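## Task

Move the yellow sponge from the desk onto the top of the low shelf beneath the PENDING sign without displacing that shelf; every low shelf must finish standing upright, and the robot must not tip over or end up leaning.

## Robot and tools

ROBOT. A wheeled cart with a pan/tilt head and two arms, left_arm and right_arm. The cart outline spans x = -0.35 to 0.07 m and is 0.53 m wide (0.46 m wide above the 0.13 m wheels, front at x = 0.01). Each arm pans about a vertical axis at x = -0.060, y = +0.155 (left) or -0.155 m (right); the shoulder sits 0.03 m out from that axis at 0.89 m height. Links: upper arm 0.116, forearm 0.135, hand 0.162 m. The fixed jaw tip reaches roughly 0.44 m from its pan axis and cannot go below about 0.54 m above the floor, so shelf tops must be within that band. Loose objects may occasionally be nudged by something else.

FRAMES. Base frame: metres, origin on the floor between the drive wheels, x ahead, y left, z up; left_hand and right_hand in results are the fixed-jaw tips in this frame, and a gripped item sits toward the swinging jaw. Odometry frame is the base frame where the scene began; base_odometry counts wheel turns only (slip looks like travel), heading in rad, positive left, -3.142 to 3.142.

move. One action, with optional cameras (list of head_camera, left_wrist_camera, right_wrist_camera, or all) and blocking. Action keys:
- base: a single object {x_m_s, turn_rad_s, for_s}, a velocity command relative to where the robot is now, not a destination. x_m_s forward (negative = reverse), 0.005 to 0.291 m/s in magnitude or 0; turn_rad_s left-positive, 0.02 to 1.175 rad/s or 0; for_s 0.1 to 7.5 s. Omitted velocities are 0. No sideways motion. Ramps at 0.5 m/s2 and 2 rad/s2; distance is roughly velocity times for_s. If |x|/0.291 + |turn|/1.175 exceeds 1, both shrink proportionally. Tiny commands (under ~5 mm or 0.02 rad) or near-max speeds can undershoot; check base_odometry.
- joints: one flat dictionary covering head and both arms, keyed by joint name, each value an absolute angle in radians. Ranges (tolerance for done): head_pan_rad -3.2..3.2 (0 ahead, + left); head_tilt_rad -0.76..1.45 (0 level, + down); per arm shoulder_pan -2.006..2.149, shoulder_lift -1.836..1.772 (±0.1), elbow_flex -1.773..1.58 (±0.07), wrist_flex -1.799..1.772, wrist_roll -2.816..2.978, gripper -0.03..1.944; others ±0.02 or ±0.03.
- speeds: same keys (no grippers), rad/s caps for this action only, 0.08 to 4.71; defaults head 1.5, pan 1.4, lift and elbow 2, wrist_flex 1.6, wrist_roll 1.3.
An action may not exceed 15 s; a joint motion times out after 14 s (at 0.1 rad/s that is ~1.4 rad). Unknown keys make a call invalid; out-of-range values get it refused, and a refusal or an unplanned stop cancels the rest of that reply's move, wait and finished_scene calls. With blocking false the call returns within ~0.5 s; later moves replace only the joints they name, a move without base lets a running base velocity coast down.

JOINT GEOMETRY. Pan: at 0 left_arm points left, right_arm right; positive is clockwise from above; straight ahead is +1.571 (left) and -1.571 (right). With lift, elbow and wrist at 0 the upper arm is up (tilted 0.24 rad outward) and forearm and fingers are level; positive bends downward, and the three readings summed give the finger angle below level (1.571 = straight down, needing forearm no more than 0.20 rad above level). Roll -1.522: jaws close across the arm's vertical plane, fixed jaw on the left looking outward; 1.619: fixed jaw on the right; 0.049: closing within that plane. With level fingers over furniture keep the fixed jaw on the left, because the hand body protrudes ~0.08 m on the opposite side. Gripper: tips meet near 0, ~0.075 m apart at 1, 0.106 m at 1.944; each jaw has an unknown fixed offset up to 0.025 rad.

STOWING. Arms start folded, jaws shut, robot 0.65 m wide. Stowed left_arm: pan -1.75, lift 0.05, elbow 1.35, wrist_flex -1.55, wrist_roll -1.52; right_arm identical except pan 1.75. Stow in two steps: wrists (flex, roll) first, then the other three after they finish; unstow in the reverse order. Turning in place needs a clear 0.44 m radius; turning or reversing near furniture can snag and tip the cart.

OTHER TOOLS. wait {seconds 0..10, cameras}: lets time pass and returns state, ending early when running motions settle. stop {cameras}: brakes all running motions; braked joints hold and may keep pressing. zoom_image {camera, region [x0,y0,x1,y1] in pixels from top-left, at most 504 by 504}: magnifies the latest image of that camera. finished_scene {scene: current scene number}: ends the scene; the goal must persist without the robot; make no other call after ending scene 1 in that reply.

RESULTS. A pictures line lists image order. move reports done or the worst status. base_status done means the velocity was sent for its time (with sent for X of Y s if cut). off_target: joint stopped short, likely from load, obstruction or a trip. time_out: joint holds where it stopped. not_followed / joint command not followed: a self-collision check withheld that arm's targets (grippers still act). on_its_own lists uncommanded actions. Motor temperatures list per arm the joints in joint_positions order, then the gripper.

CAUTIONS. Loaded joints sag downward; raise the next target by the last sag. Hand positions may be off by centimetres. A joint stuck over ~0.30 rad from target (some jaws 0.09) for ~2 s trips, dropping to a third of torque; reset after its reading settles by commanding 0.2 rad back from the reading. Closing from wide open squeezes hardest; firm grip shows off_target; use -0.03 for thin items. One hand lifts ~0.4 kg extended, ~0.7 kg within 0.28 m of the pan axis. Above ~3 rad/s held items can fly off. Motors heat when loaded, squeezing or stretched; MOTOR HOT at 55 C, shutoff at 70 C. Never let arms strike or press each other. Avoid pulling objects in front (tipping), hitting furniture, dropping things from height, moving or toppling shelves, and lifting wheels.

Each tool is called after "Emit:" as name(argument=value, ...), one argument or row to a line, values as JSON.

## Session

Emit:
move(
  joints={"head_pan_rad": 0.0, "head_tilt_rad": 0.2},
  cameras=["head_camera"],
)

Emit:
move(
  joints={"head_pan_rad": 0.85},
  cameras=["head_camera"],
)

Emit:
move(
  joints={"head_pan_rad": 1.7},
  cameras=["head_camera"],
)

Emit:
move(
  joints={"head_pan_rad": 2.55},
  cameras=["head_camera"],
)

Emit:
move(
  joints={"head_pan_rad": -2.55},
  cameras=["head_camera"],
)

Emit:
move(
  joints={"head_pan_rad": -1.7},
  cameras=["head_camera"],
)

Emit:
move(
  joints={"head_pan_rad": -0.85},
  cameras=["head_camera"],
)

Scene clock: 0.90 s.
Motor temperatures (°C): left_arm=[27 28 27 28 28 27] | right_arm=[28 26 26 26 27 27]
move: done
base_odometry: x=+0.000 y=+0.000 heading=+0.000
base_status: not commanded
joint_positions: head_pan_rad=+0.000 head_tilt_rad=+0.192 left_arm_shoulder_pan_rad=+0.002 left_arm_shoulder_lift_rad=-1.688 left_arm_elbow_flex_rad=+1.459 left_arm_wrist_flex_rad=+0.984 left_arm_wrist_roll_rad=-0.001 left_arm_gripper_rad=+0.000 right_arm_shoulder_pan_rad=+0.004 right_arm_shoulder_lift_rad=-1.732 right_arm_elbow_flex_rad=+1.485 right_arm_wrist_flex_rad=+1.015 right_arm_wrist_roll_rad=+0.000 right_arm_gripper_rad=+0.000
joint_status: all done
left_hand: x=-0.0597 y=+0.3120 z=+0.8286 quat_wxyz=(+0.397, -0.918, +0.023, +0.009) (m; base frame)
right_hand: x=-0.0607 y=-0.3093 z=+0.8243 quat_wxyz=(+0.009, +0.024, +0.920, -0.391) (m; base frame)
pictures: head_camera
Images, in order (width x height): head_camera 644x476.

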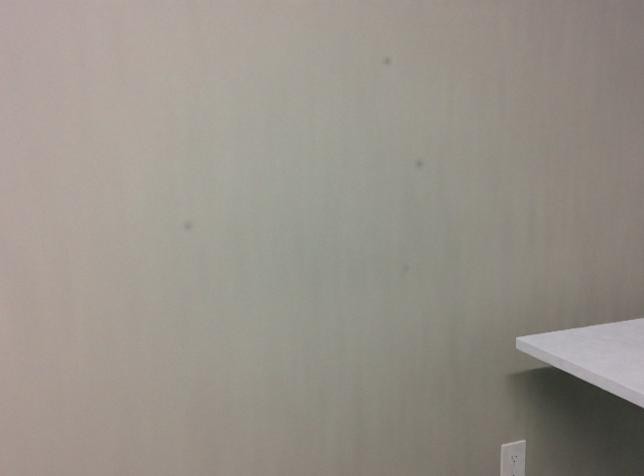

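Scene clock: 2.27 s.
move: done
base_odometry: x=+0.000 y=+0.000 heading=+0.000
base_status: not commanded
joint_positions: head_pan_rad=+0.839 head_tilt_rad=+0.192 left_arm_shoulder_pan_rad=+0.002 left_arm_shoulder_lift_rad=-1.688 left_arm_elbow_flex_rad=+1.459 left_arm_wrist_flex_rad=+0.984 left_arm_wrist_roll_rad=-0.001 left_arm_gripper_rad=+0.000 right_arm_shoulder_pan_rad=+0.004 right_arm_shoulder_lift_rad=-1.732 right_arm_elbow_flex_rad=+1.485 right_arm_wrist_flex_rad=+1.015 right_arm_wrist_roll_rad=+0.000 right_arm_gripper_rad=+0.000
joint_status: all done
left_hand: x=-0.0597 y=+0.3120 z=+0.8286 quat_wxyz=(+0.397, -0.918, +0.023, +0.009) (m; base frame)
right_hand: x=-0.0607 y=-0.3093 z=+0.8243 quat_wxyz=(+0.009, +0.024, +0.920, -0.391) (m; base frame)
pictures: head_camera
Images, in order (width x height): head_camera 644x476.

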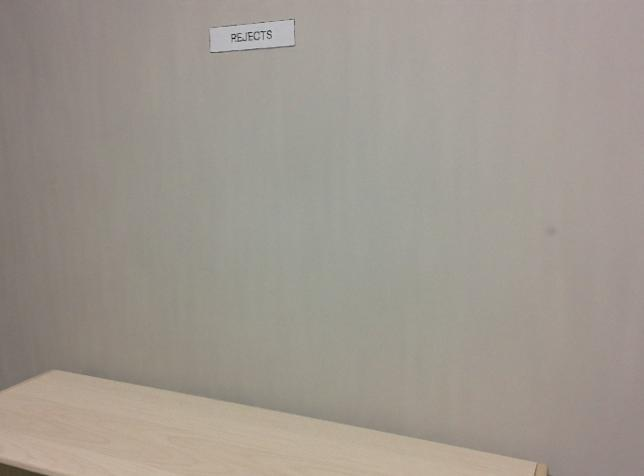

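Scene clock: 3.63 s.
move: done
base_odometry: x=+0.000 y=+0.000 heading=+0.000
base_status: not commanded
joint_positions: head_pan_rad=+1.689 head_tilt_rad=+0.192 left_arm_shoulder_pan_rad=+0.002 left_arm_shoulder_lift_rad=-1.688 left_arm_elbow_flex_rad=+1.459 left_arm_wrist_flex_rad=+0.984 left_arm_wrist_roll_rad=-0.001 left_arm_gripper_rad=+0.000 right_arm_shoulder_pan_rad=+0.004 right_arm_shoulder_lift_rad=-1.732 right_arm_elbow_flex_rad=+1.485 right_arm_wrist_flex_rad=+1.015 right_arm_wrist_roll_rad=+0.000 right_arm_gripper_rad=+0.000
joint_status: all done
left_hand: x=-0.0597 y=+0.3120 z=+0.8286 quat_wxyz=(+0.397, -0.918, +0.023, +0.009) (m; base frame)
right_hand: x=-0.0607 y=-0.3093 z=+0.8243 quat_wxyz=(+0.009, +0.024, +0.920, -0.391) (m; base frame)
pictures: head_camera
Images, in order (width x height): head_camera 644x476.

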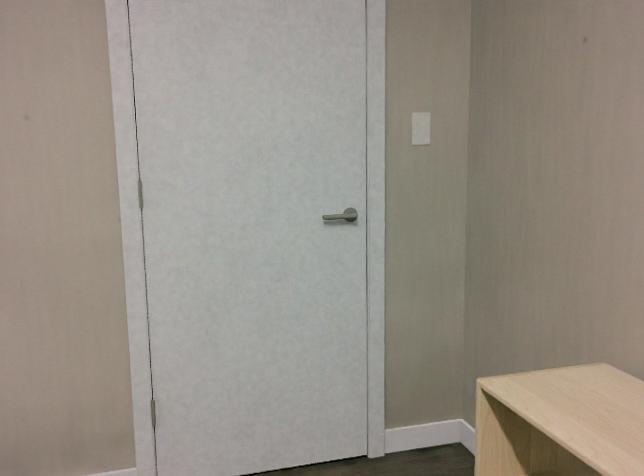

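Scene clock: 5.00 s.
move: done
base_odometry: x=+0.000 y=+0.000 heading=+0.000
base_status: not commanded
joint_positions: head_pan_rad=+2.539 head_tilt_rad=+0.192 left_arm_shoulder_pan_rad=+0.002 left_arm_shoulder_lift_rad=-1.688 left_arm_elbow_flex_rad=+1.459 left_arm_wrist_flex_rad=+0.984 left_arm_wrist_roll_rad=-0.001 left_arm_gripper_rad=+0.000 right_arm_shoulder_pan_rad=+0.004 right_arm_shoulder_lift_rad=-1.732 right_arm_elbow_flex_rad=+1.485 right_arm_wrist_flex_rad=+1.015 right_arm_wrist_roll_rad=+0.000 right_arm_gripper_rad=+0.000
joint_status: all done
left_hand: x=-0.0597 y=+0.3120 z=+0.8286 quat_wxyz=(+0.397, -0.918, +0.023, +0.009) (m; base frame)
right_hand: x=-0.0607 y=-0.3093 z=+0.8243 quat_wxyz=(+0.009, +0.024, +0.920, -0.391) (m; base frame)
pictures: head_camera
Images, in order (width x height): head_camera 644x476.

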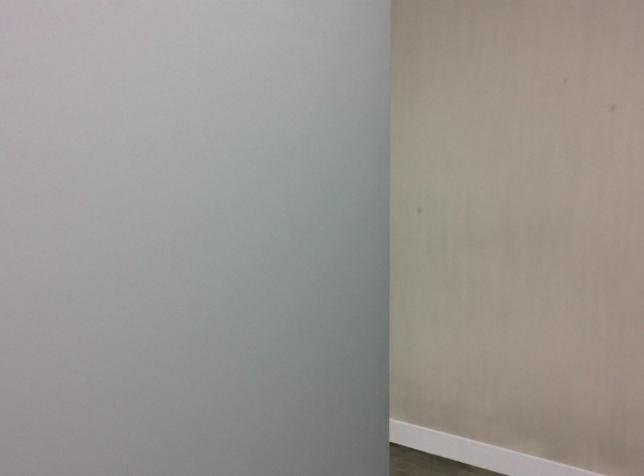

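Scene clock: 9.20 s.
move: done
base_odometry: x=+0.000 y=+0.000 heading=+0.000
base_status: not commanded
joint_positions: head_pan_rad=-2.540 head_tilt_rad=+0.192 left_arm_shoulder_pan_rad=+0.002 left_arm_shoulder_lift_rad=-1.688 left_arm_elbow_flex_rad=+1.459 left_arm_wrist_flex_rad=+0.984 left_arm_wrist_roll_rad=-0.001 left_arm_gripper_rad=+0.000 right_arm_shoulder_pan_rad=+0.004 right_arm_shoulder_lift_rad=-1.732 right_arm_elbow_flex_rad=+1.485 right_arm_wrist_flex_rad=+1.015 right_arm_wrist_roll_rad=+0.000 right_arm_gripper_rad=+0.000
joint_status: all done
left_hand: x=-0.0597 y=+0.3120 z=+0.8286 quat_wxyz=(+0.397, -0.918, +0.023, +0.009) (m; base frame)
right_hand: x=-0.0607 y=-0.3093 z=+0.8243 quat_wxyz=(+0.009, +0.024, +0.920, -0.391) (m; base frame)
pictures: head_camera
Images, in order (width x height): head_camera 644x476.

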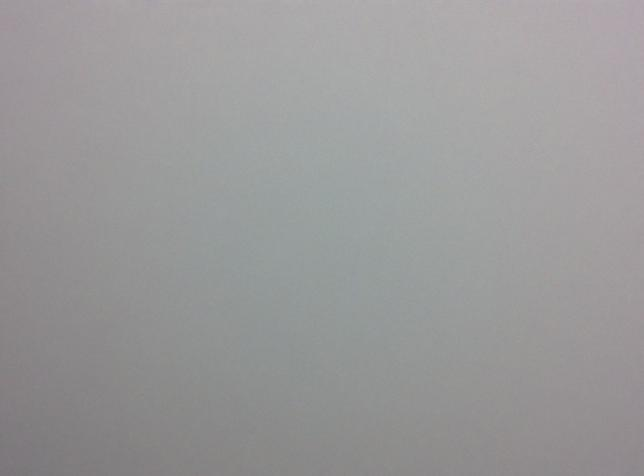

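Scene clock: 10.57 s.
move: done
base_odometry: x=+0.000 y=+0.000 heading=+0.000
base_status: not commanded
joint_positions: head_pan_rad=-1.710 head_tilt_rad=+0.192 left_arm_shoulder_pan_rad=+0.002 left_arm_shoulder_lift_rad=-1.688 left_arm_elbow_flex_rad=+1.459 left_arm_wrist_flex_rad=+0.984 left_arm_wrist_roll_rad=-0.001 left_arm_gripper_rad=+0.000 right_arm_shoulder_pan_rad=+0.004 right_arm_shoulder_lift_rad=-1.732 right_arm_elbow_flex_rad=+1.485 right_arm_wrist_flex_rad=+1.015 right_arm_wrist_roll_rad=+0.000 right_arm_gripper_rad=+0.000
joint_status: all done
left_hand: x=-0.0597 y=+0.3120 z=+0.8286 quat_wxyz=(+0.397, -0.918, +0.023, +0.009) (m; base frame)
right_hand: x=-0.0607 y=-0.3093 z=+0.8243 quat_wxyz=(+0.009, +0.024, +0.920, -0.391) (m; base frame)
pictures: head_camera
Images, in order (width x height): head_camera 644x476.

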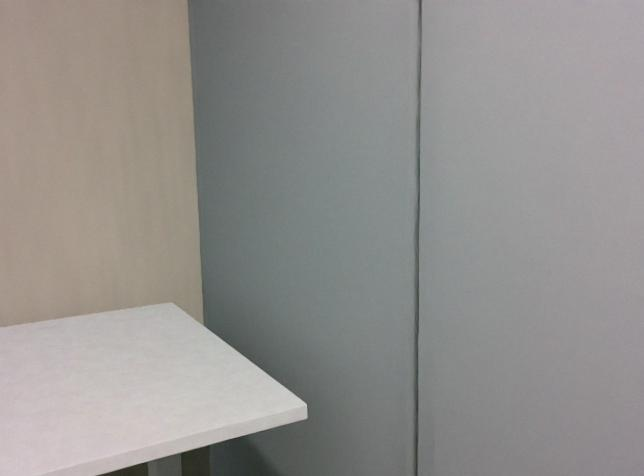

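Scene clock: 11.93 s.
move: done
base_odometry: x=+0.000 y=+0.000 heading=+0.000
base_status: not commanded
joint_positions: head_pan_rad=-0.861 head_tilt_rad=+0.192 left_arm_shoulder_pan_rad=+0.002 left_arm_shoulder_lift_rad=-1.688 left_arm_elbow_flex_rad=+1.459 left_arm_wrist_flex_rad=+0.984 left_arm_wrist_roll_rad=-0.001 left_arm_gripper_rad=+0.000 right_arm_shoulder_pan_rad=+0.004 right_arm_shoulder_lift_rad=-1.732 right_arm_elbow_flex_rad=+1.485 right_arm_wrist_flex_rad=+1.015 right_arm_wrist_roll_rad=+0.000 right_arm_gripper_rad=+0.000
joint_status: all done
left_hand: x=-0.0597 y=+0.3120 z=+0.8286 quat_wxyz=(+0.397, -0.918, +0.023, +0.009) (m; base frame)
right_hand: x=-0.0607 y=-0.3093 z=+0.8243 quat_wxyz=(+0.009, +0.024, +0.920, -0.391) (m; base frame)
pictures: head_camera
Images, in order (width x height): head_camera 644x476.

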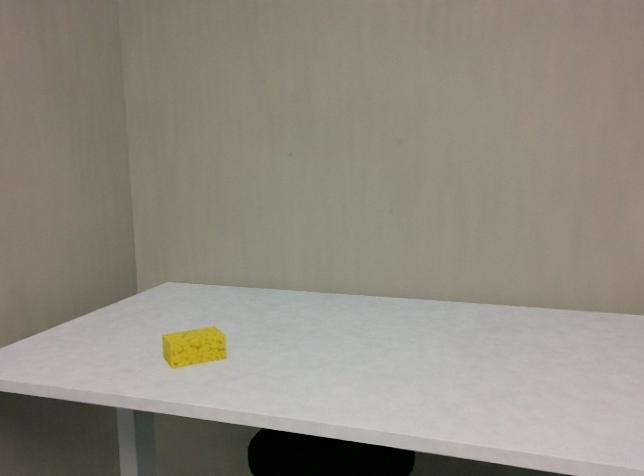

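Emit:
move(
  base={"turn_rad_s": -0.5, "for_s": 0.66},
  joints={"left_arm_shoulder_lift_rad": -1.0, "left_arm_elbow_flex_rad": 0.5, "left_arm_wrist_flex_rad": 0.6, "head_pan_rad": 0.1, "head_tilt_rad": 0.7},
  speeds={"left_arm_shoulder_lift_rad": 1.0, "left_arm_elbow_flex_rad": 1.0, "left_arm_wrist_flex_rad": 1.0},
  cameras=[],
)

Emit:
move(
  base={"x_m_s": 0.26, "for_s": 2.9},
  joints={"left_arm_shoulder_pan_rad": 1.571, "left_arm_wrist_roll_rad": -1.97, "left_arm_gripper_rad": 1.5},
  speeds={"left_arm_shoulder_pan_rad": 1.0},
  cameras=[],
)

Emit:
move(
  base={"turn_rad_s": -0.6, "for_s": 1.79},
  cameras=["head_camera"],
)

Scene clock: 64.77 s.
move: done
base_odometry: x=+0.000 y=+0.000 heading=-0.333
base_status: done (sent for 0.67 of 0.67 s)
joint_positions: head_pan_rad=+0.089 head_tilt_rad=+0.693 left_arm_shoulder_pan_rad=-0.001 left_arm_shoulder_lift_rad=-1.006 left_arm_elbow_flex_rad=+0.537 left_arm_wrist_flex_rad=+0.614 left_arm_wrist_roll_rad=-0.001 left_arm_gripper_rad=+0.000 right_arm_shoulder_pan_rad=-0.004 right_arm_shoulder_lift_rad=-1.732 right_arm_elbow_flex_rad=+1.485 right_arm_wrist_flex_rad=+1.015 right_arm_wrist_roll_rad=+0.000 right_arm_gripper_rad=+0.000
joint_status: all done
left_hand: x=-0.0603 y=+0.3810 z=+1.0123 quat_wxyz=(+0.654, -0.756, +0.018, +0.017) (m; base frame)
right_hand: x=-0.0595 y=-0.3093 z=+0.8243 quat_wxyz=(+0.010, +0.021, +0.920, -0.390) (m; base frame)
pictures: none
No camera images: "cameras" was empty.

Scene clock: 68.77 s.
move: done
base_odometry: x=+0.713 y=-0.246 heading=-0.331
base_status: done (sent for 2.9 of 2.9 s)
joint_positions: head_pan_rad=+0.089 head_tilt_rad=+0.693 left_arm_shoulder_pan_rad=+1.566 left_arm_shoulder_lift_rad=-1.004 left_arm_elbow_flex_rad=+0.536 left_arm_wrist_flex_rad=+0.614 left_arm_wrist_roll_rad=-1.966 left_arm_gripper_rad=+1.493 right_arm_shoulder_pan_rad=+0.003 right_arm_shoulder_lift_rad=-1.732 right_arm_elbow_flex_rad=+1.485 right_arm_wrist_flex_rad=+1.015 right_arm_wrist_roll_rad=+0.000 right_arm_gripper_rad=+0.000
joint_status: all done
left_hand: x=+0.1677 y=+0.1631 z=+1.0234 quat_wxyz=(+0.637, +0.165, +0.739, +0.145) (m; base frame)
right_hand: x=-0.0604 y=-0.3093 z=+0.8243 quat_wxyz=(+0.009, +0.024, +0.920, -0.391) (m; base frame)
pictures: none
No camera images: "cameras" was empty.

Scene clock: 71.23 s.
move: done
base_odometry: x=+0.712 y=-0.246 heading=-1.413
base_status: done (sent for 1.8 of 1.8 s)
joint_positions: head_pan_rad=+0.089 head_tilt_rad=+0.693 left_arm_shoulder_pan_rad=+1.571 left_arm_shoulder_lift_rad=-1.004 left_arm_elbow_flex_rad=+0.536 left_arm_wrist_flex_rad=+0.614 left_arm_wrist_roll_rad=-1.966 left_arm_gripper_rad=+1.493 right_arm_shoulder_pan_rad=+0.003 right_arm_shoulder_lift_rad=-1.732 right_arm_elbow_flex_rad=+1.485 right_arm_wrist_flex_rad=+1.015 right_arm_wrist_roll_rad=+0.000 right_arm_gripper_rad=+0.000
joint_status: not commanded
left_hand: x=+0.1678 y=+0.1620 z=+1.0234 quat_wxyz=(+0.638, +0.167, +0.738, +0.144) (m; base frame)
right_hand: x=-0.0604 y=-0.3093 z=+0.8243 quat_wxyz=(+0.009, +0.024, +0.920, -0.391) (m; base frame)
pictures: head_camera
Images, in order (width x height): head_camera 644x476.

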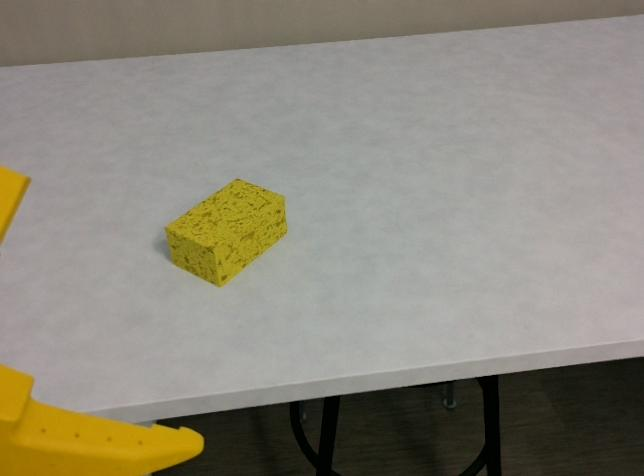

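Emit:
move(
  base={"x_m_s": 0.14, "for_s": 1.5},
  joints={"left_arm_gripper_rad": 1.75, "head_tilt_rad": 0.9, "head_pan_rad": 0.15},
  cameras=["head_camera"],
)

Scene clock: 134.10 s.
move: done
base_odometry: x=+0.745 y=-0.454 heading=-1.416
base_status: done (sent for 1.5 of 1.5 s)
joint_positions: head_pan_rad=+0.140 head_tilt_rad=+0.894 left_arm_shoulder_pan_rad=+1.571 left_arm_shoulder_lift_rad=-1.004 left_arm_elbow_flex_rad=+0.536 left_arm_wrist_flex_rad=+0.614 left_arm_wrist_roll_rad=-1.966 left_arm_gripper_rad=+1.743 right_arm_shoulder_pan_rad=+0.000 right_arm_shoulder_lift_rad=-1.732 right_arm_elbow_flex_rad=+1.485 right_arm_wrist_flex_rad=+1.015 right_arm_wrist_roll_rad=+0.000 right_arm_gripper_rad=+0.000
joint_status: all done
left_hand: x=+0.1678 y=+0.1620 z=+1.0234 quat_wxyz=(+0.638, +0.167, +0.738, +0.144) (m; base frame)
right_hand: x=-0.0599 y=-0.3093 z=+0.8243 quat_wxyz=(+0.010, +0.022, +0.920, -0.391) (m; base frame)
pictures: head_camera
Images, in order (width x height): head_camera 644x476.

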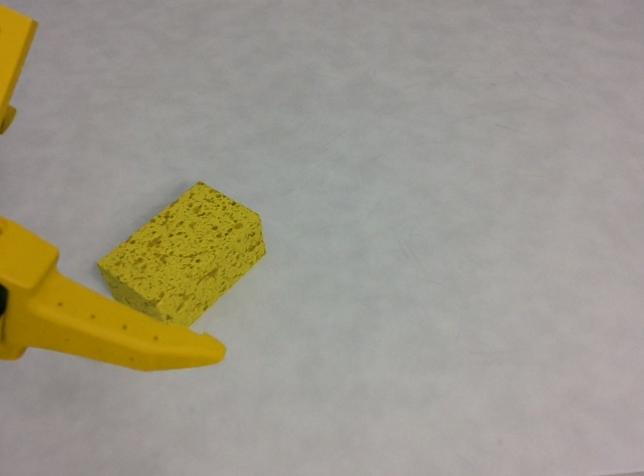

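Emit:
move(
  joints={"left_arm_shoulder_pan_rad": 1.494, "left_arm_shoulder_lift_rad": 0.32, "left_arm_elbow_flex_rad": -0.41, "left_arm_wrist_flex_rad": 0.93, "left_arm_wrist_roll_rad": -2.07, "left_arm_gripper_rad": 1.75},
  cameras=["head_camera", "left_wrist_camera"],
)

Scene clock: 169.27 s.
move: done
base_odometry: x=+0.745 y=-0.454 heading=-1.416
base_status: not commanded
joint_positions: head_pan_rad=+0.140 head_tilt_rad=+0.894 left_arm_shoulder_pan_rad=+1.499 left_arm_shoulder_lift_rad=+0.330 left_arm_elbow_flex_rad=-0.374 left_arm_wrist_flex_rad=+0.928 left_arm_wrist_roll_rad=-2.065 left_arm_gripper_rad=+1.743 right_arm_shoulder_pan_rad=+0.000 right_arm_shoulder_lift_rad=-1.732 right_arm_elbow_flex_rad=+1.485 right_arm_wrist_flex_rad=+1.015 right_arm_wrist_roll_rad=+0.000 right_arm_gripper_rad=+0.000
joint_status: all done
left_hand: x=+0.2713 y=+0.1856 z=+0.8807 quat_wxyz=(+0.320, +0.220, +0.916, +0.102) (m; base frame)
right_hand: x=-0.0599 y=-0.3093 z=+0.8243 quat_wxyz=(+0.010, +0.022, +0.920, -0.391) (m; base frame)
pictures: head_camera, left_wrist_camera
Images, in order (width x height): head_camera 644x476, left_wrist_camera 644x476.

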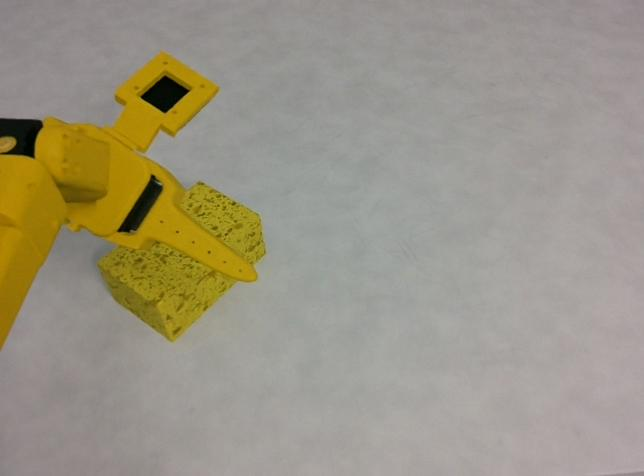

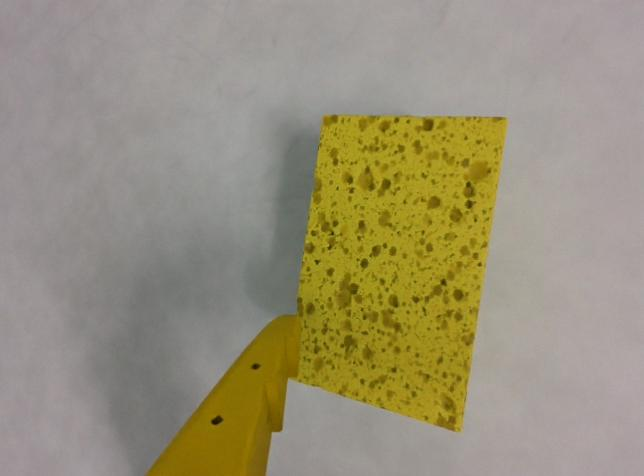

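Emit:
move(
  joints={"left_arm_shoulder_pan_rad": 1.415, "left_arm_wrist_roll_rad": -2.1},
)

Emit:
move(
  joints={"left_arm_shoulder_pan_rad": 1.435, "left_arm_shoulder_lift_rad": 0.765, "left_arm_elbow_flex_rad": -0.72, "left_arm_wrist_flex_rad": 0.793},
  speeds={"left_arm_shoulder_lift_rad": 0.4, "left_arm_elbow_flex_rad": 0.32, "left_arm_wrist_flex_rad": 0.13},
  cameras=["left_wrist_camera", "head_camera"],
)

Scene clock: 231.83 s.
move: done
base_odometry: x=+0.745 y=-0.454 heading=-1.416
base_status: not commanded
joint_positions: head_pan_rad=+0.140 head_tilt_rad=+0.894 left_arm_shoulder_pan_rad=+1.418 left_arm_shoulder_lift_rad=+0.330 left_arm_elbow_flex_rad=-0.374 left_arm_wrist_flex_rad=+0.928 left_arm_wrist_roll_rad=-2.096 left_arm_gripper_rad=+1.743 right_arm_shoulder_pan_rad=+0.001 right_arm_shoulder_lift_rad=-1.732 right_arm_elbow_flex_rad=+1.485 right_arm_wrist_flex_rad=+1.015 right_arm_wrist_roll_rad=+0.000 right_arm_gripper_rad=+0.000
joint_status: all done
left_hand: x=+0.2679 y=+0.2123 z=+0.8808 quat_wxyz=(+0.314, +0.197, +0.921, +0.120) (m; base frame)
right_hand: x=-0.0602 y=-0.3093 z=+0.8243 quat_wxyz=(+0.009, +0.023, +0.920, -0.391) (m; base frame)
pictures: none

Scene clock: 233.43 s.
move: done
base_odometry: x=+0.745 y=-0.454 heading=-1.416
base_status: not commanded
joint_positions: head_pan_rad=+0.140 head_tilt_rad=+0.894 left_arm_shoulder_pan_rad=+1.433 left_arm_shoulder_lift_rad=+0.780 left_arm_elbow_flex_rad=-0.684 left_arm_wrist_flex_rad=+0.804 left_arm_wrist_roll_rad=-2.096 left_arm_gripper_rad=+1.743 right_arm_shoulder_pan_rad=+0.001 right_arm_shoulder_lift_rad=-1.732 right_arm_elbow_flex_rad=+1.485 right_arm_wrist_flex_rad=+1.015 right_arm_wrist_roll_rad=+0.000 right_arm_gripper_rad=+0.000
joint_status: all done
left_hand: x=+0.3028 y=+0.2120 z=+0.8233 quat_wxyz=(+0.308, +0.204, +0.922, +0.115) (m; base frame)
right_hand: x=-0.0602 y=-0.3093 z=+0.8243 quat_wxyz=(+0.009, +0.023, +0.920, -0.391) (m; base frame)
pictures: head_camera, left_wrist_camera
Images, in order (width x height): head_camera 644x476, left_wrist_camera 644x476.

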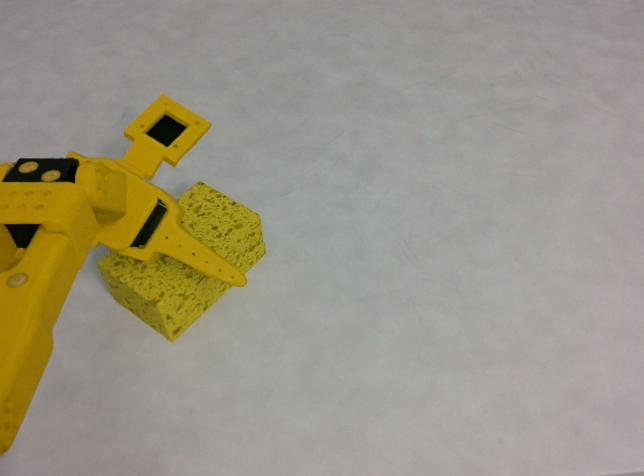

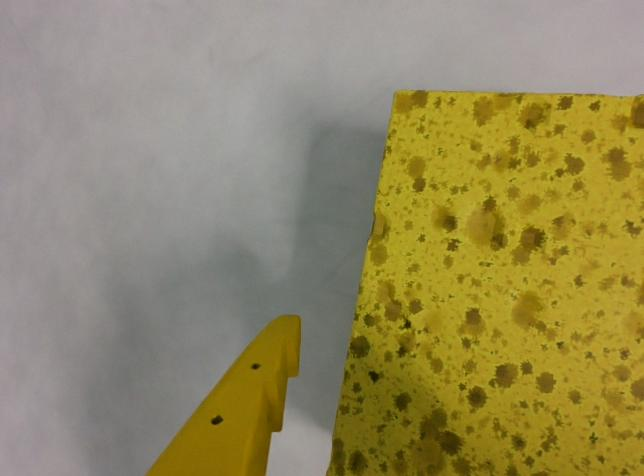

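Emit:
move(
  joints={"left_arm_shoulder_lift_rad": 0.81, "left_arm_elbow_flex_rad": -0.72, "left_arm_wrist_flex_rad": 0.76},
  speeds={"left_arm_shoulder_lift_rad": 0.2, "left_arm_wrist_flex_rad": 0.2},
)

Emit:
move(
  joints={"left_arm_gripper_rad": 0.9},
  cameras=["left_wrist_camera", "head_camera"],
)

Scene clock: 245.63 s.
move: done
base_odometry: x=+0.745 y=-0.454 heading=-1.416
base_status: not commanded
joint_positions: head_pan_rad=+0.140 head_tilt_rad=+0.894 left_arm_shoulder_pan_rad=+1.433 left_arm_shoulder_lift_rad=+0.824 left_arm_elbow_flex_rad=-0.684 left_arm_wrist_flex_rad=+0.772 left_arm_wrist_roll_rad=-2.096 left_arm_gripper_rad=+1.743 right_arm_shoulder_pan_rad=+0.001 right_arm_shoulder_lift_rad=-1.732 right_arm_elbow_flex_rad=+1.485 right_arm_wrist_flex_rad=+1.015 right_arm_wrist_roll_rad=+0.000 right_arm_gripper_rad=+0.000
joint_status: all done
left_hand: x=+0.3034 y=+0.2121 z=+0.8116 quat_wxyz=(+0.303, +0.205, +0.924, +0.113) (m; base frame)
right_hand: x=-0.0602 y=-0.3093 z=+0.8243 quat_wxyz=(+0.009, +0.023, +0.920, -0.391) (m; base frame)
pictures: none

Scene clock: 246.60 s.
move: done
base_odometry: x=+0.745 y=-0.454 heading=-1.416
base_status: not commanded
joint_positions: head_pan_rad=+0.140 head_tilt_rad=+0.894 left_arm_shoulder_pan_rad=+1.436 left_arm_shoulder_lift_rad=+0.824 left_arm_elbow_flex_rad=-0.685 left_arm_wrist_flex_rad=+0.772 left_arm_wrist_roll_rad=-2.096 left_arm_gripper_rad=+0.922 right_arm_shoulder_pan_rad=+0.001 right_arm_shoulder_lift_rad=-1.732 right_arm_elbow_flex_rad=+1.485 right_arm_wrist_flex_rad=+1.015 right_arm_wrist_roll_rad=+0.000 right_arm_gripper_rad=+0.000
joint_status: all done
left_hand: x=+0.3038 y=+0.2110 z=+0.8120 quat_wxyz=(+0.304, +0.206, +0.923, +0.112) (m; base frame)
right_hand: x=-0.0602 y=-0.3093 z=+0.8243 quat_wxyz=(+0.009, +0.023, +0.920, -0.391) (m; base frame)
pictures: head_camera, left_wrist_camera
Images, in order (width x height): head_camera 644x476, left_wrist_camera 644x476.

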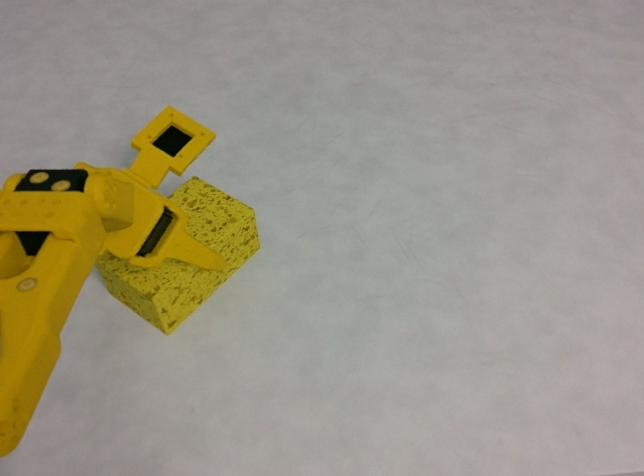

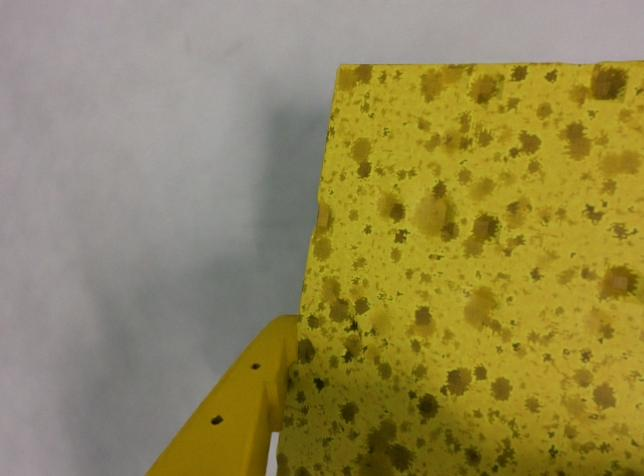

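Emit:
move(
  joints={"left_arm_gripper_rad": 0.79},
)

Scene clock: 250.90 s.
move: off_target
base_odometry: x=+0.745 y=-0.454 heading=-1.416
base_status: not commanded
joint_positions: head_pan_rad=+0.140 head_tilt_rad=+0.894 left_arm_shoulder_pan_rad=+1.436 left_arm_shoulder_lift_rad=+0.824 left_arm_elbow_flex_rad=-0.688 left_arm_wrist_flex_rad=+0.772 left_arm_wrist_roll_rad=-2.096 left_arm_gripper_rad=+0.868 right_arm_shoulder_pan_rad=+0.001 right_arm_shoulder_lift_rad=-1.732 right_arm_elbow_flex_rad=+1.485 right_arm_wrist_flex_rad=+1.015 right_arm_wrist_roll_rad=+0.000 right_arm_gripper_rad=+0.000
joint_status: left_arm_gripper_rad off_target (ended at +0.869, target +0.790)
left_hand: x=+0.3042 y=+0.2111 z=+0.8127 quat_wxyz=(+0.305, +0.206, +0.923, +0.113) (m; base frame)
right_hand: x=-0.0602 y=-0.3093 z=+0.8243 quat_wxyz=(+0.009, +0.023, +0.920, -0.391) (m; base frame)
pictures: none

Emit:
move(
  joints={"left_arm_shoulder_lift_rad": 0.55, "left_arm_elbow_flex_rad": -0.72, "left_arm_gripper_rad": 0.8},
  speeds={"left_arm_shoulder_lift_rad": 0.3},
  cameras=["left_wrist_camera", "head_camera"],
)

Scene clock: 268.40 s.
move: off_target
base_odometry: x=+0.745 y=-0.454 heading=-1.416
base_status: not commanded
joint_positions: head_pan_rad=+0.140 head_tilt_rad=+0.894 left_arm_shoulder_pan_rad=+1.433 left_arm_shoulder_lift_rad=+0.622 left_arm_elbow_flex_rad=-0.688 left_arm_wrist_flex_rad=+0.772 left_arm_wrist_roll_rad=-2.105 left_arm_gripper_rad=+0.868 right_arm_shoulder_pan_rad=+0.001 right_arm_shoulder_lift_rad=-1.732 right_arm_elbow_flex_rad=+1.485 right_arm_wrist_flex_rad=+1.015 right_arm_wrist_roll_rad=+0.000 right_arm_gripper_rad=+0.000
joint_status: left_arm_gripper_rad off_target (ended at +0.869, target +0.800); the others done
left_hand: x=+0.3134 y=+0.2134 z=+0.8824 quat_wxyz=(+0.392, +0.200, +0.885, +0.148) (m; base frame)
right_hand: x=-0.0602 y=-0.3093 z=+0.8243 quat_wxyz=(+0.009, +0.023, +0.920, -0.391) (m; base frame)
pictures: head_camera, left_wrist_camera
Images, in order (width x height): head_camera 644x476, left_wrist_camera 644x476.

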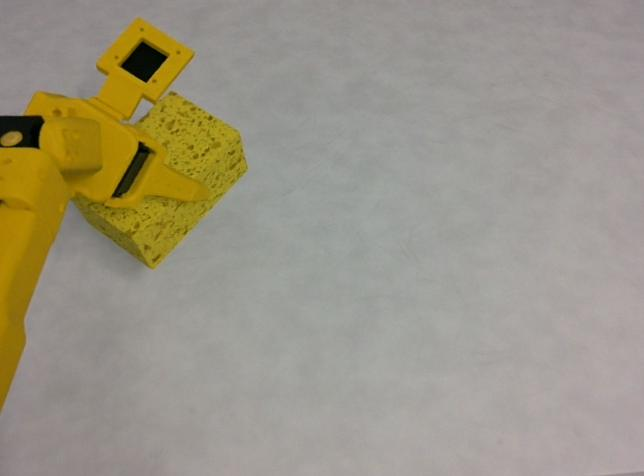

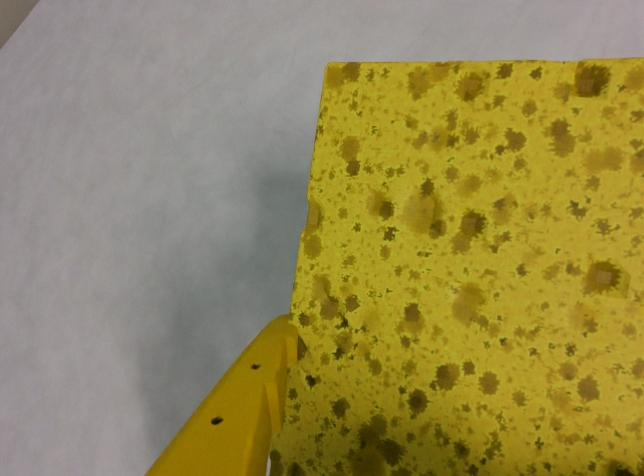

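Emit:
move(
  base={"x_m_s": -0.22, "for_s": 1.5},
  joints={"left_arm_shoulder_lift_rad": -0.8, "left_arm_elbow_flex_rad": 0.25, "left_arm_wrist_flex_rad": 1.2, "left_arm_shoulder_pan_rad": 1.52, "head_pan_rad": -2.4, "head_tilt_rad": 0.2},
  speeds={"left_arm_shoulder_lift_rad": 0.9, "left_arm_elbow_flex_rad": 0.6, "left_arm_wrist_flex_rad": 0.3, "head_pan_rad": 2.0},
  cameras=["head_camera"],
)

Scene clock: 296.33 s.
move: done
base_odometry: x=+0.693 y=-0.128 heading=-1.410
base_status: done (sent for 1.5 of 1.5 s)
joint_positions: head_pan_rad=-2.392 head_tilt_rad=+0.212 left_arm_shoulder_pan_rad=+1.513 left_arm_shoulder_lift_rad=-0.777 left_arm_elbow_flex_rad=+0.255 left_arm_wrist_flex_rad=+1.198 left_arm_wrist_roll_rad=-2.105 left_arm_gripper_rad=+0.868 right_arm_shoulder_pan_rad=+0.001 right_arm_shoulder_lift_rad=-1.732 right_arm_elbow_flex_rad=+1.485 right_arm_wrist_flex_rad=+1.015 right_arm_wrist_roll_rad=+0.000 right_arm_gripper_rad=+0.000
joint_status: all done
left_hand: x=+0.1528 y=+0.1739 z=+0.9684 quat_wxyz=(+0.410, +0.234, +0.871, +0.136) (m; base frame)
right_hand: x=-0.0602 y=-0.3093 z=+0.8243 quat_wxyz=(+0.009, +0.023, +0.920, -0.391) (m; base frame)
pictures: head_camera
Images, in order (width x height): head_camera 644x476.

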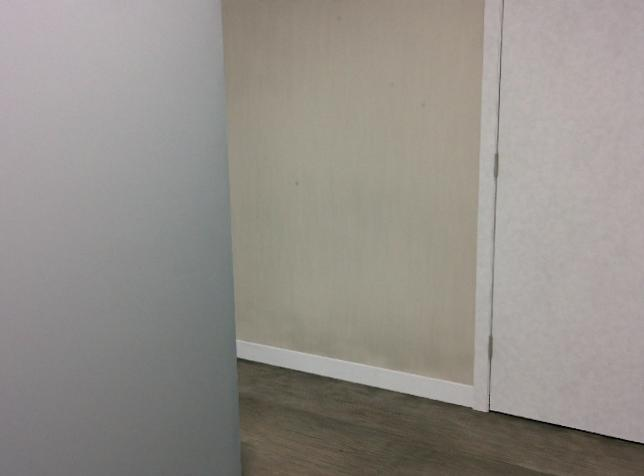

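Emit:
move(
  base={"turn_rad_s": -0.85, "for_s": 3.02},
  joints={"head_pan_rad": -0.35, "head_tilt_rad": 0.25},
  cameras=["head_camera"],
)

Scene clock: 331.60 s.
move: done
base_odometry: x=+0.692 y=-0.127 heading=+2.292
base_status: done (sent for 3.03 of 3.03 s)
joint_positions: head_pan_rad=-0.361 head_tilt_rad=+0.242 left_arm_shoulder_pan_rad=+1.520 left_arm_shoulder_lift_rad=-0.777 left_arm_elbow_flex_rad=+0.255 left_arm_wrist_flex_rad=+1.198 left_arm_wrist_roll_rad=-2.105 left_arm_gripper_rad=+0.868 right_arm_shoulder_pan_rad=+0.003 right_arm_shoulder_lift_rad=-1.732 right_arm_elbow_flex_rad=+1.485 right_arm_wrist_flex_rad=+1.015 right_arm_wrist_roll_rad=+0.000 right_arm_gripper_rad=+0.000
joint_status: all done
left_hand: x=+0.1529 y=+0.1723 z=+0.9684 quat_wxyz=(+0.411, +0.237, +0.870, +0.135) (m; base frame)
right_hand: x=-0.0604 y=-0.3093 z=+0.8243 quat_wxyz=(+0.009, +0.024, +0.920, -0.391) (m; base frame)
pictures: head_camera
Images, in order (width x height): head_camera 644x476.

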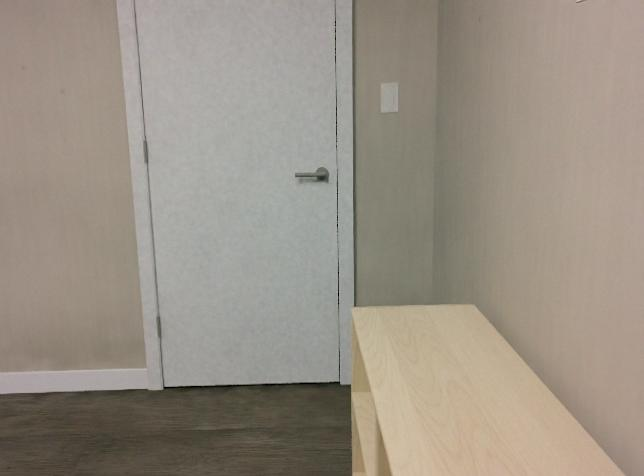

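Emit:
move(
  base={"x_m_s": 0.275, "for_s": 7.5},
  joints={"head_pan_rad": 1.15, "head_tilt_rad": 0.25},
  cameras=["head_camera"],
)

Scene clock: 345.10 s.
move: done
base_odometry: x=-0.667 y=+1.424 heading=+2.290
base_status: done (sent for 7.5 of 7.5 s)
joint_positions: head_pan_rad=+1.140 head_tilt_rad=+0.242 left_arm_shoulder_pan_rad=+1.520 left_arm_shoulder_lift_rad=-0.779 left_arm_elbow_flex_rad=+0.255 left_arm_wrist_flex_rad=+1.198 left_arm_wrist_roll_rad=-2.105 left_arm_gripper_rad=+0.868 right_arm_shoulder_pan_rad=+0.003 right_arm_shoulder_lift_rad=-1.732 right_arm_elbow_flex_rad=+1.485 right_arm_wrist_flex_rad=+1.015 right_arm_wrist_roll_rad=+0.000 right_arm_gripper_rad=+0.000
joint_status: all done
left_hand: x=+0.1528 y=+0.1723 z=+0.9687 quat_wxyz=(+0.412, +0.237, +0.870, +0.135) (m; base frame)
right_hand: x=-0.0604 y=-0.3093 z=+0.8243 quat_wxyz=(+0.009, +0.024, +0.920, -0.391) (m; base frame)
pictures: head_camera
Images, in order (width x height): head_camera 644x476.

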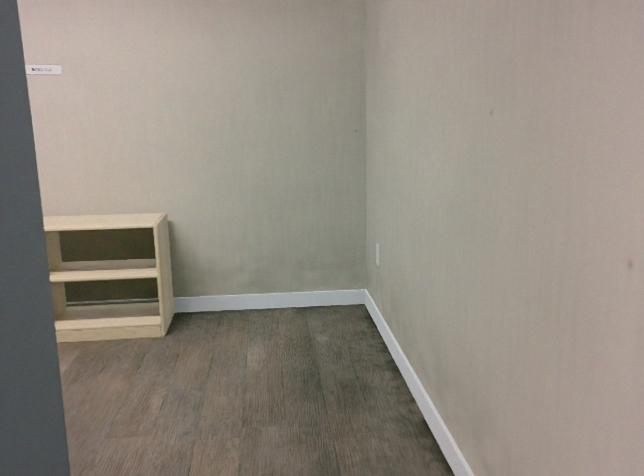

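Emit:
zoom_image(
  camera="head_camera",
  region=[0, 40, 120, 100],
)

Scaled by 4.200.

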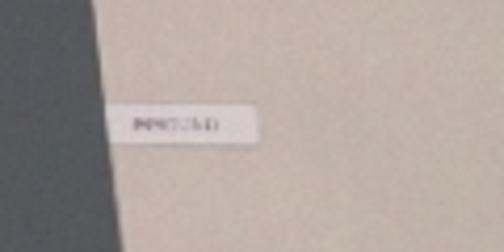

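Emit:
move(
  base={"turn_rad_s": 0.85, "for_s": 1.44},
  joints={"head_pan_rad": 0.35, "head_tilt_rad": 0.25},
  cameras=["head_camera"],
)

Scene clock: 372.63 s.
move: done
base_odometry: x=-0.667 y=+1.423 heading=-2.774
base_status: done (sent for 1.43 of 1.43 s)
joint_positions: head_pan_rad=+0.359 head_tilt_rad=+0.242 left_arm_shoulder_pan_rad=+1.514 left_arm_shoulder_lift_rad=-0.779 left_arm_elbow_flex_rad=+0.255 left_arm_wrist_flex_rad=+1.198 left_arm_wrist_roll_rad=-2.105 left_arm_gripper_rad=+0.868 right_arm_shoulder_pan_rad=-0.004 right_arm_shoulder_lift_rad=-1.732 right_arm_elbow_flex_rad=+1.485 right_arm_wrist_flex_rad=+1.015 right_arm_wrist_roll_rad=+0.000 right_arm_gripper_rad=+0.000
joint_status: all done
left_hand: x=+0.1527 y=+0.1736 z=+0.9687 quat_wxyz=(+0.411, +0.235, +0.870, +0.136) (m; base frame)
right_hand: x=-0.0595 y=-0.3093 z=+0.8243 quat_wxyz=(+0.010, +0.021, +0.920, -0.390) (m; base frame)
pictures: head_camera
Images, in order (width x height): head_camera 644x476.

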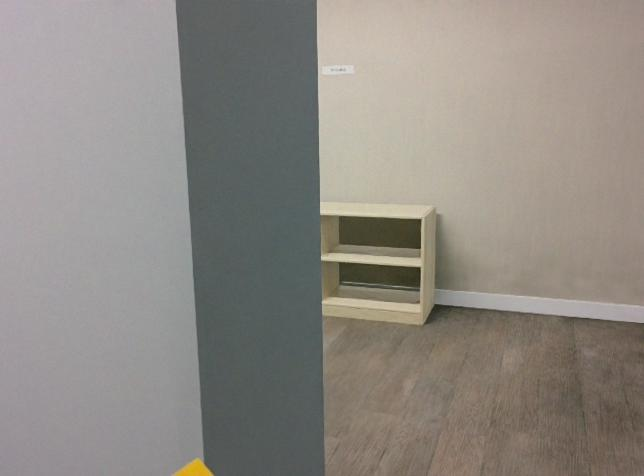

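Emit:
move(
  base={"turn_rad_s": -0.4, "for_s": 0.3},
)

Emit:
move(
  base={"x_m_s": 0.27, "for_s": 5.5},
  joints={"head_pan_rad": 0.8, "head_tilt_rad": 0.25},
  cameras=["head_camera"],
)

Scene clock: 394.17 s.
move: done
base_odometry: x=-0.667 y=+1.423 heading=-2.894
base_status: done (sent for 0.3 of 0.3 s)
joint_positions: head_pan_rad=+0.359 head_tilt_rad=+0.242 left_arm_shoulder_pan_rad=+1.520 left_arm_shoulder_lift_rad=-0.779 left_arm_elbow_flex_rad=+0.255 left_arm_wrist_flex_rad=+1.198 left_arm_wrist_roll_rad=-2.105 left_arm_gripper_rad=+0.868 right_arm_shoulder_pan_rad=-0.004 right_arm_shoulder_lift_rad=-1.732 right_arm_elbow_flex_rad=+1.485 right_arm_wrist_flex_rad=+1.015 right_arm_wrist_roll_rad=+0.000 right_arm_gripper_rad=+0.000
joint_status: not commanded
left_hand: x=+0.1528 y=+0.1723 z=+0.9687 quat_wxyz=(+0.412, +0.237, +0.870, +0.135) (m; base frame)
right_hand: x=-0.0595 y=-0.3093 z=+0.8243 quat_wxyz=(+0.010, +0.021, +0.920, -0.390) (m; base frame)
pictures: none

Scene clock: 400.73 s.
move: done
base_odometry: x=-2.105 y=+1.057 heading=-2.893
base_status: done (sent for 5.5 of 5.5 s)
joint_positions: head_pan_rad=+0.790 head_tilt_rad=+0.242 left_arm_shoulder_pan_rad=+1.519 left_arm_shoulder_lift_rad=-0.779 left_arm_elbow_flex_rad=+0.255 left_arm_wrist_flex_rad=+1.198 left_arm_wrist_roll_rad=-2.105 left_arm_gripper_rad=+0.868 right_arm_shoulder_pan_rad=+0.004 right_arm_shoulder_lift_rad=-1.732 right_arm_elbow_flex_rad=+1.490 right_arm_wrist_flex_rad=+1.023 right_arm_wrist_roll_rad=+0.000 right_arm_gripper_rad=+0.000
joint_status: all done
left_hand: x=+0.1528 y=+0.1726 z=+0.9687 quat_wxyz=(+0.411, +0.237, +0.870, +0.135) (m; base frame)
right_hand: x=-0.0607 y=-0.3080 z=+0.8224 quat_wxyz=(+0.009, +0.024, +0.923, -0.385) (m; base frame)
pictures: head_camera
Images, in order (width x height): head_camera 644x476.

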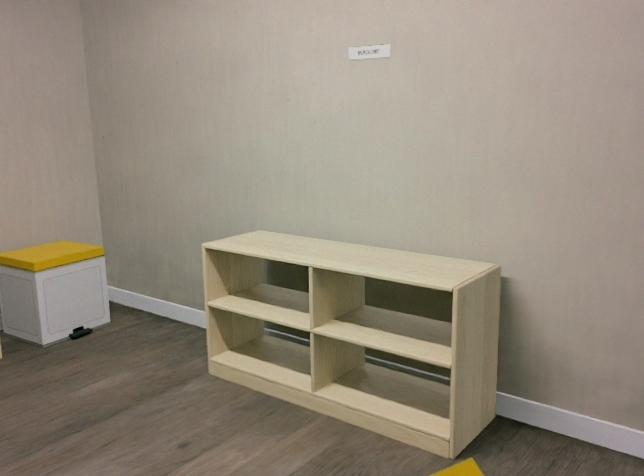

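Emit:
zoom_image(
  camera="head_camera",
  region=[330, 30, 410, 75],
)

Scaled by 6.300.

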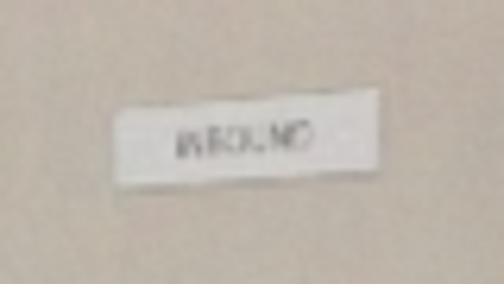

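Emit:
move(
  joints={"head_pan_rad": 1.6, "head_tilt_rad": 0.2},
  speeds={"head_pan_rad": 2.5},
  cameras=["head_camera"],
)

Scene clock: 411.17 s.
move: done
base_odometry: x=-2.105 y=+1.057 heading=-2.893
base_status: not commanded
joint_positions: head_pan_rad=+1.589 head_tilt_rad=+0.212 left_arm_shoulder_pan_rad=+1.519 left_arm_shoulder_lift_rad=-0.779 left_arm_elbow_flex_rad=+0.255 left_arm_wrist_flex_rad=+1.198 left_arm_wrist_roll_rad=-2.105 left_arm_gripper_rad=+0.868 right_arm_shoulder_pan_rad=+0.004 right_arm_shoulder_lift_rad=-1.732 right_arm_elbow_flex_rad=+1.490 right_arm_wrist_flex_rad=+1.023 right_arm_wrist_roll_rad=+0.000 right_arm_gripper_rad=+0.000
joint_status: all done
left_hand: x=+0.1528 y=+0.1726 z=+0.9687 quat_wxyz=(+0.411, +0.237, +0.870, +0.135) (m; base frame)
right_hand: x=-0.0607 y=-0.3080 z=+0.8224 quat_wxyz=(+0.009, +0.024, +0.923, -0.385) (m; base frame)
pictures: head_camera
Images, in order (width x height): head_camera 644x476.

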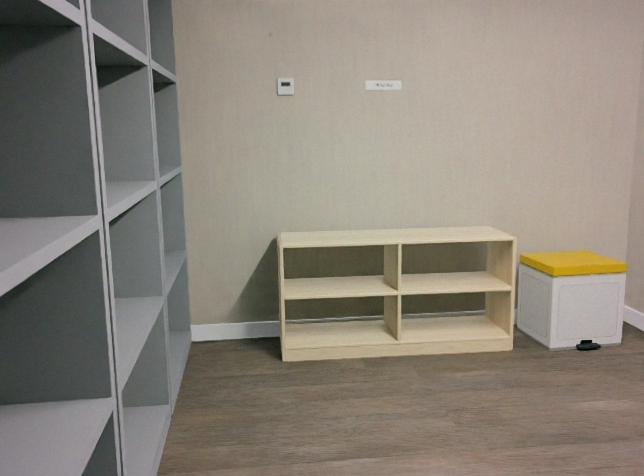

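Emit:
zoom_image(
  camera="head_camera",
  region=[350, 65, 420, 105],
)

Scaled by 7.200.

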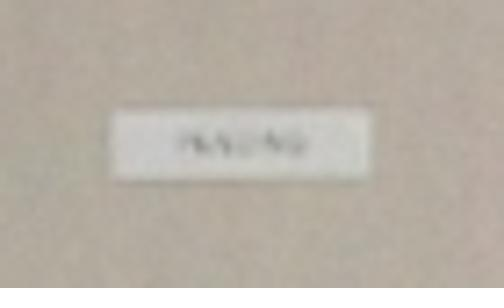

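Emit:
move(
  base={"turn_rad_s": 0.85, "for_s": 1.57},
)

Emit:
move(
  base={"x_m_s": 0.27, "for_s": 7.1},
  joints={"head_pan_rad": 0.35, "head_tilt_rad": 0.3},
  cameras=["head_camera"],
)

Scene clock: 442.70 s.
move: done
base_odometry: x=-2.105 y=+1.057 heading=-1.573
base_status: done (sent for 1.57 of 1.57 s)
joint_positions: head_pan_rad=+1.589 head_tilt_rad=+0.212 left_arm_shoulder_pan_rad=+1.514 left_arm_shoulder_lift_rad=-0.782 left_arm_elbow_flex_rad=+0.255 left_arm_wrist_flex_rad=+1.198 left_arm_wrist_roll_rad=-2.105 left_arm_gripper_rad=+0.868 right_arm_shoulder_pan_rad=+0.003 right_arm_shoulder_lift_rad=-1.725 right_arm_elbow_flex_rad=+1.499 right_arm_wrist_flex_rad=+1.029 right_arm_wrist_roll_rad=-0.011 right_arm_gripper_rad=-0.008
joint_status: not commanded
left_hand: x=+0.1525 y=+0.1736 z=+0.9692 quat_wxyz=(+0.412, +0.234, +0.870, +0.137) (m; base frame)
right_hand: x=-0.0603 y=-0.3059 z=+0.8186 quat_wxyz=(+0.011, +0.029, +0.927, -0.374) (m; base frame)
pictures: none

Scene clock: 451.00 s.
move: done
base_odometry: x=-2.088 y=-0.860 heading=-1.560
base_status: done (sent for 7.1 of 7.1 s)
joint_positions: head_pan_rad=+0.359 head_tilt_rad=+0.293 left_arm_shoulder_pan_rad=+1.513 left_arm_shoulder_lift_rad=-0.782 left_arm_elbow_flex_rad=+0.255 left_arm_wrist_flex_rad=+1.198 left_arm_wrist_roll_rad=-2.105 left_arm_gripper_rad=+0.868 right_arm_shoulder_pan_rad=+0.007 right_arm_shoulder_lift_rad=-1.725 right_arm_elbow_flex_rad=+1.499 right_arm_wrist_flex_rad=+1.029 right_arm_wrist_roll_rad=-0.009 right_arm_gripper_rad=-0.008
joint_status: all done
left_hand: x=+0.1525 y=+0.1739 z=+0.9692 quat_wxyz=(+0.412, +0.234, +0.870, +0.137) (m; base frame)
right_hand: x=-0.0610 y=-0.3059 z=+0.8186 quat_wxyz=(+0.009, +0.030, +0.927, -0.374) (m; base frame)
pictures: head_camera
Images, in order (width x height): head_camera 644x476.

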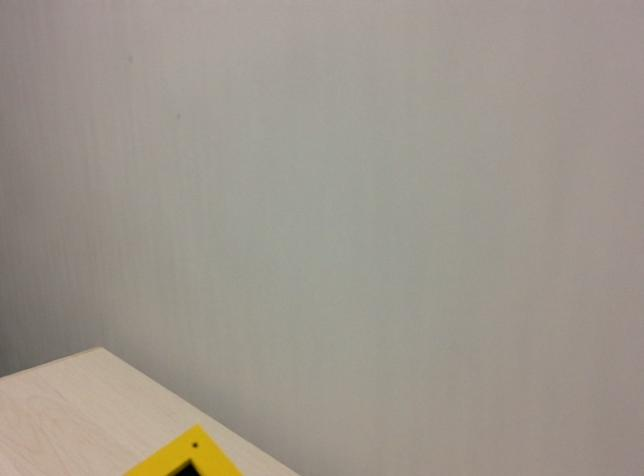

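Emit:
move(
  joints={"head_pan_rad": 0.0, "head_tilt_rad": 0.95},
  speeds={"head_tilt_rad": 2.5},
  cameras=["head_camera", "left_wrist_camera", "right_wrist_camera"],
)

Scene clock: 489.80 s.
move: done
base_odometry: x=-2.088 y=-0.860 heading=-1.560
base_status: not commanded
joint_positions: head_pan_rad=+0.009 head_tilt_rad=+0.943 left_arm_shoulder_pan_rad=+1.513 left_arm_shoulder_lift_rad=-0.782 left_arm_elbow_flex_rad=+0.255 left_arm_wrist_flex_rad=+1.198 left_arm_wrist_roll_rad=-2.105 left_arm_gripper_rad=+0.868 right_arm_shoulder_pan_rad=+0.007 right_arm_shoulder_lift_rad=-1.725 right_arm_elbow_flex_rad=+1.499 right_arm_wrist_flex_rad=+1.029 right_arm_wrist_roll_rad=-0.009 right_arm_gripper_rad=-0.008
joint_status: all done
left_hand: x=+0.1525 y=+0.1739 z=+0.9692 quat_wxyz=(+0.412, +0.234, +0.870, +0.137) (m; base frame)
right_hand: x=-0.0610 y=-0.3059 z=+0.8186 quat_wxyz=(+0.009, +0.030, +0.927, -0.374) (m; base frame)
pictures: head_camera, left_wrist_camera, right_wrist_camera
Images, in order (width x height): head_camera 644x476, left_wrist_camera 644x476, right_wrist_camera 644x476.

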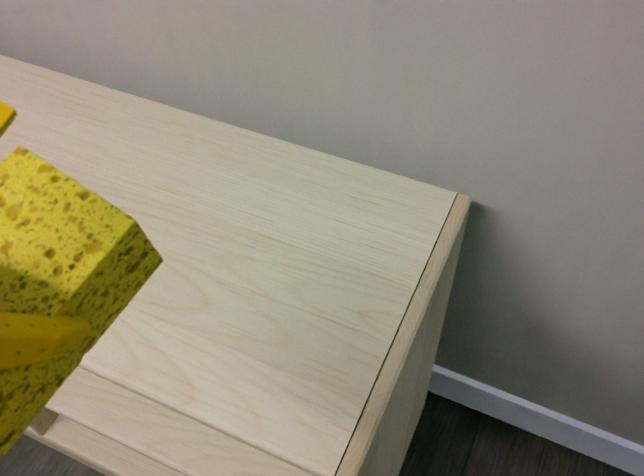

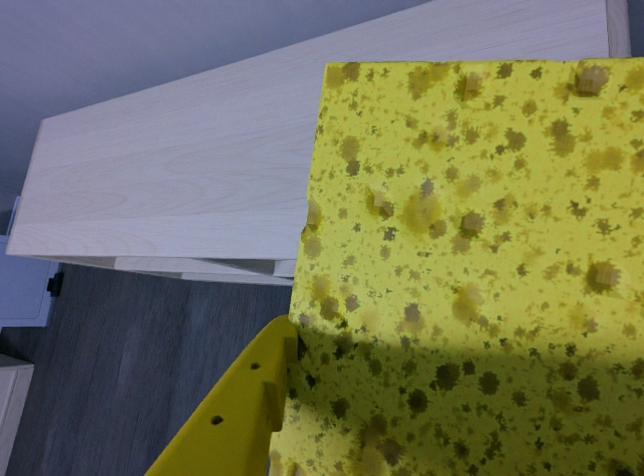

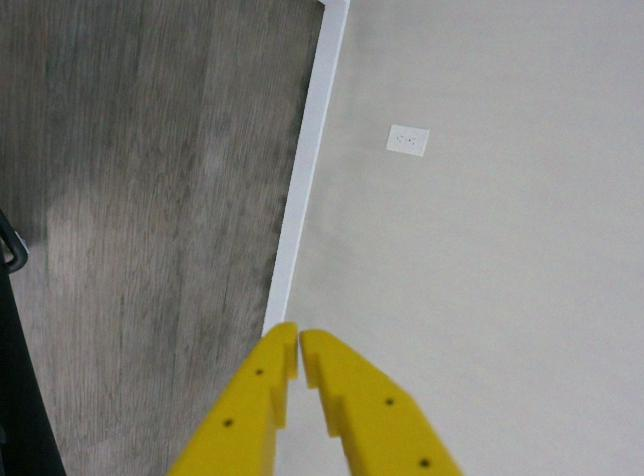

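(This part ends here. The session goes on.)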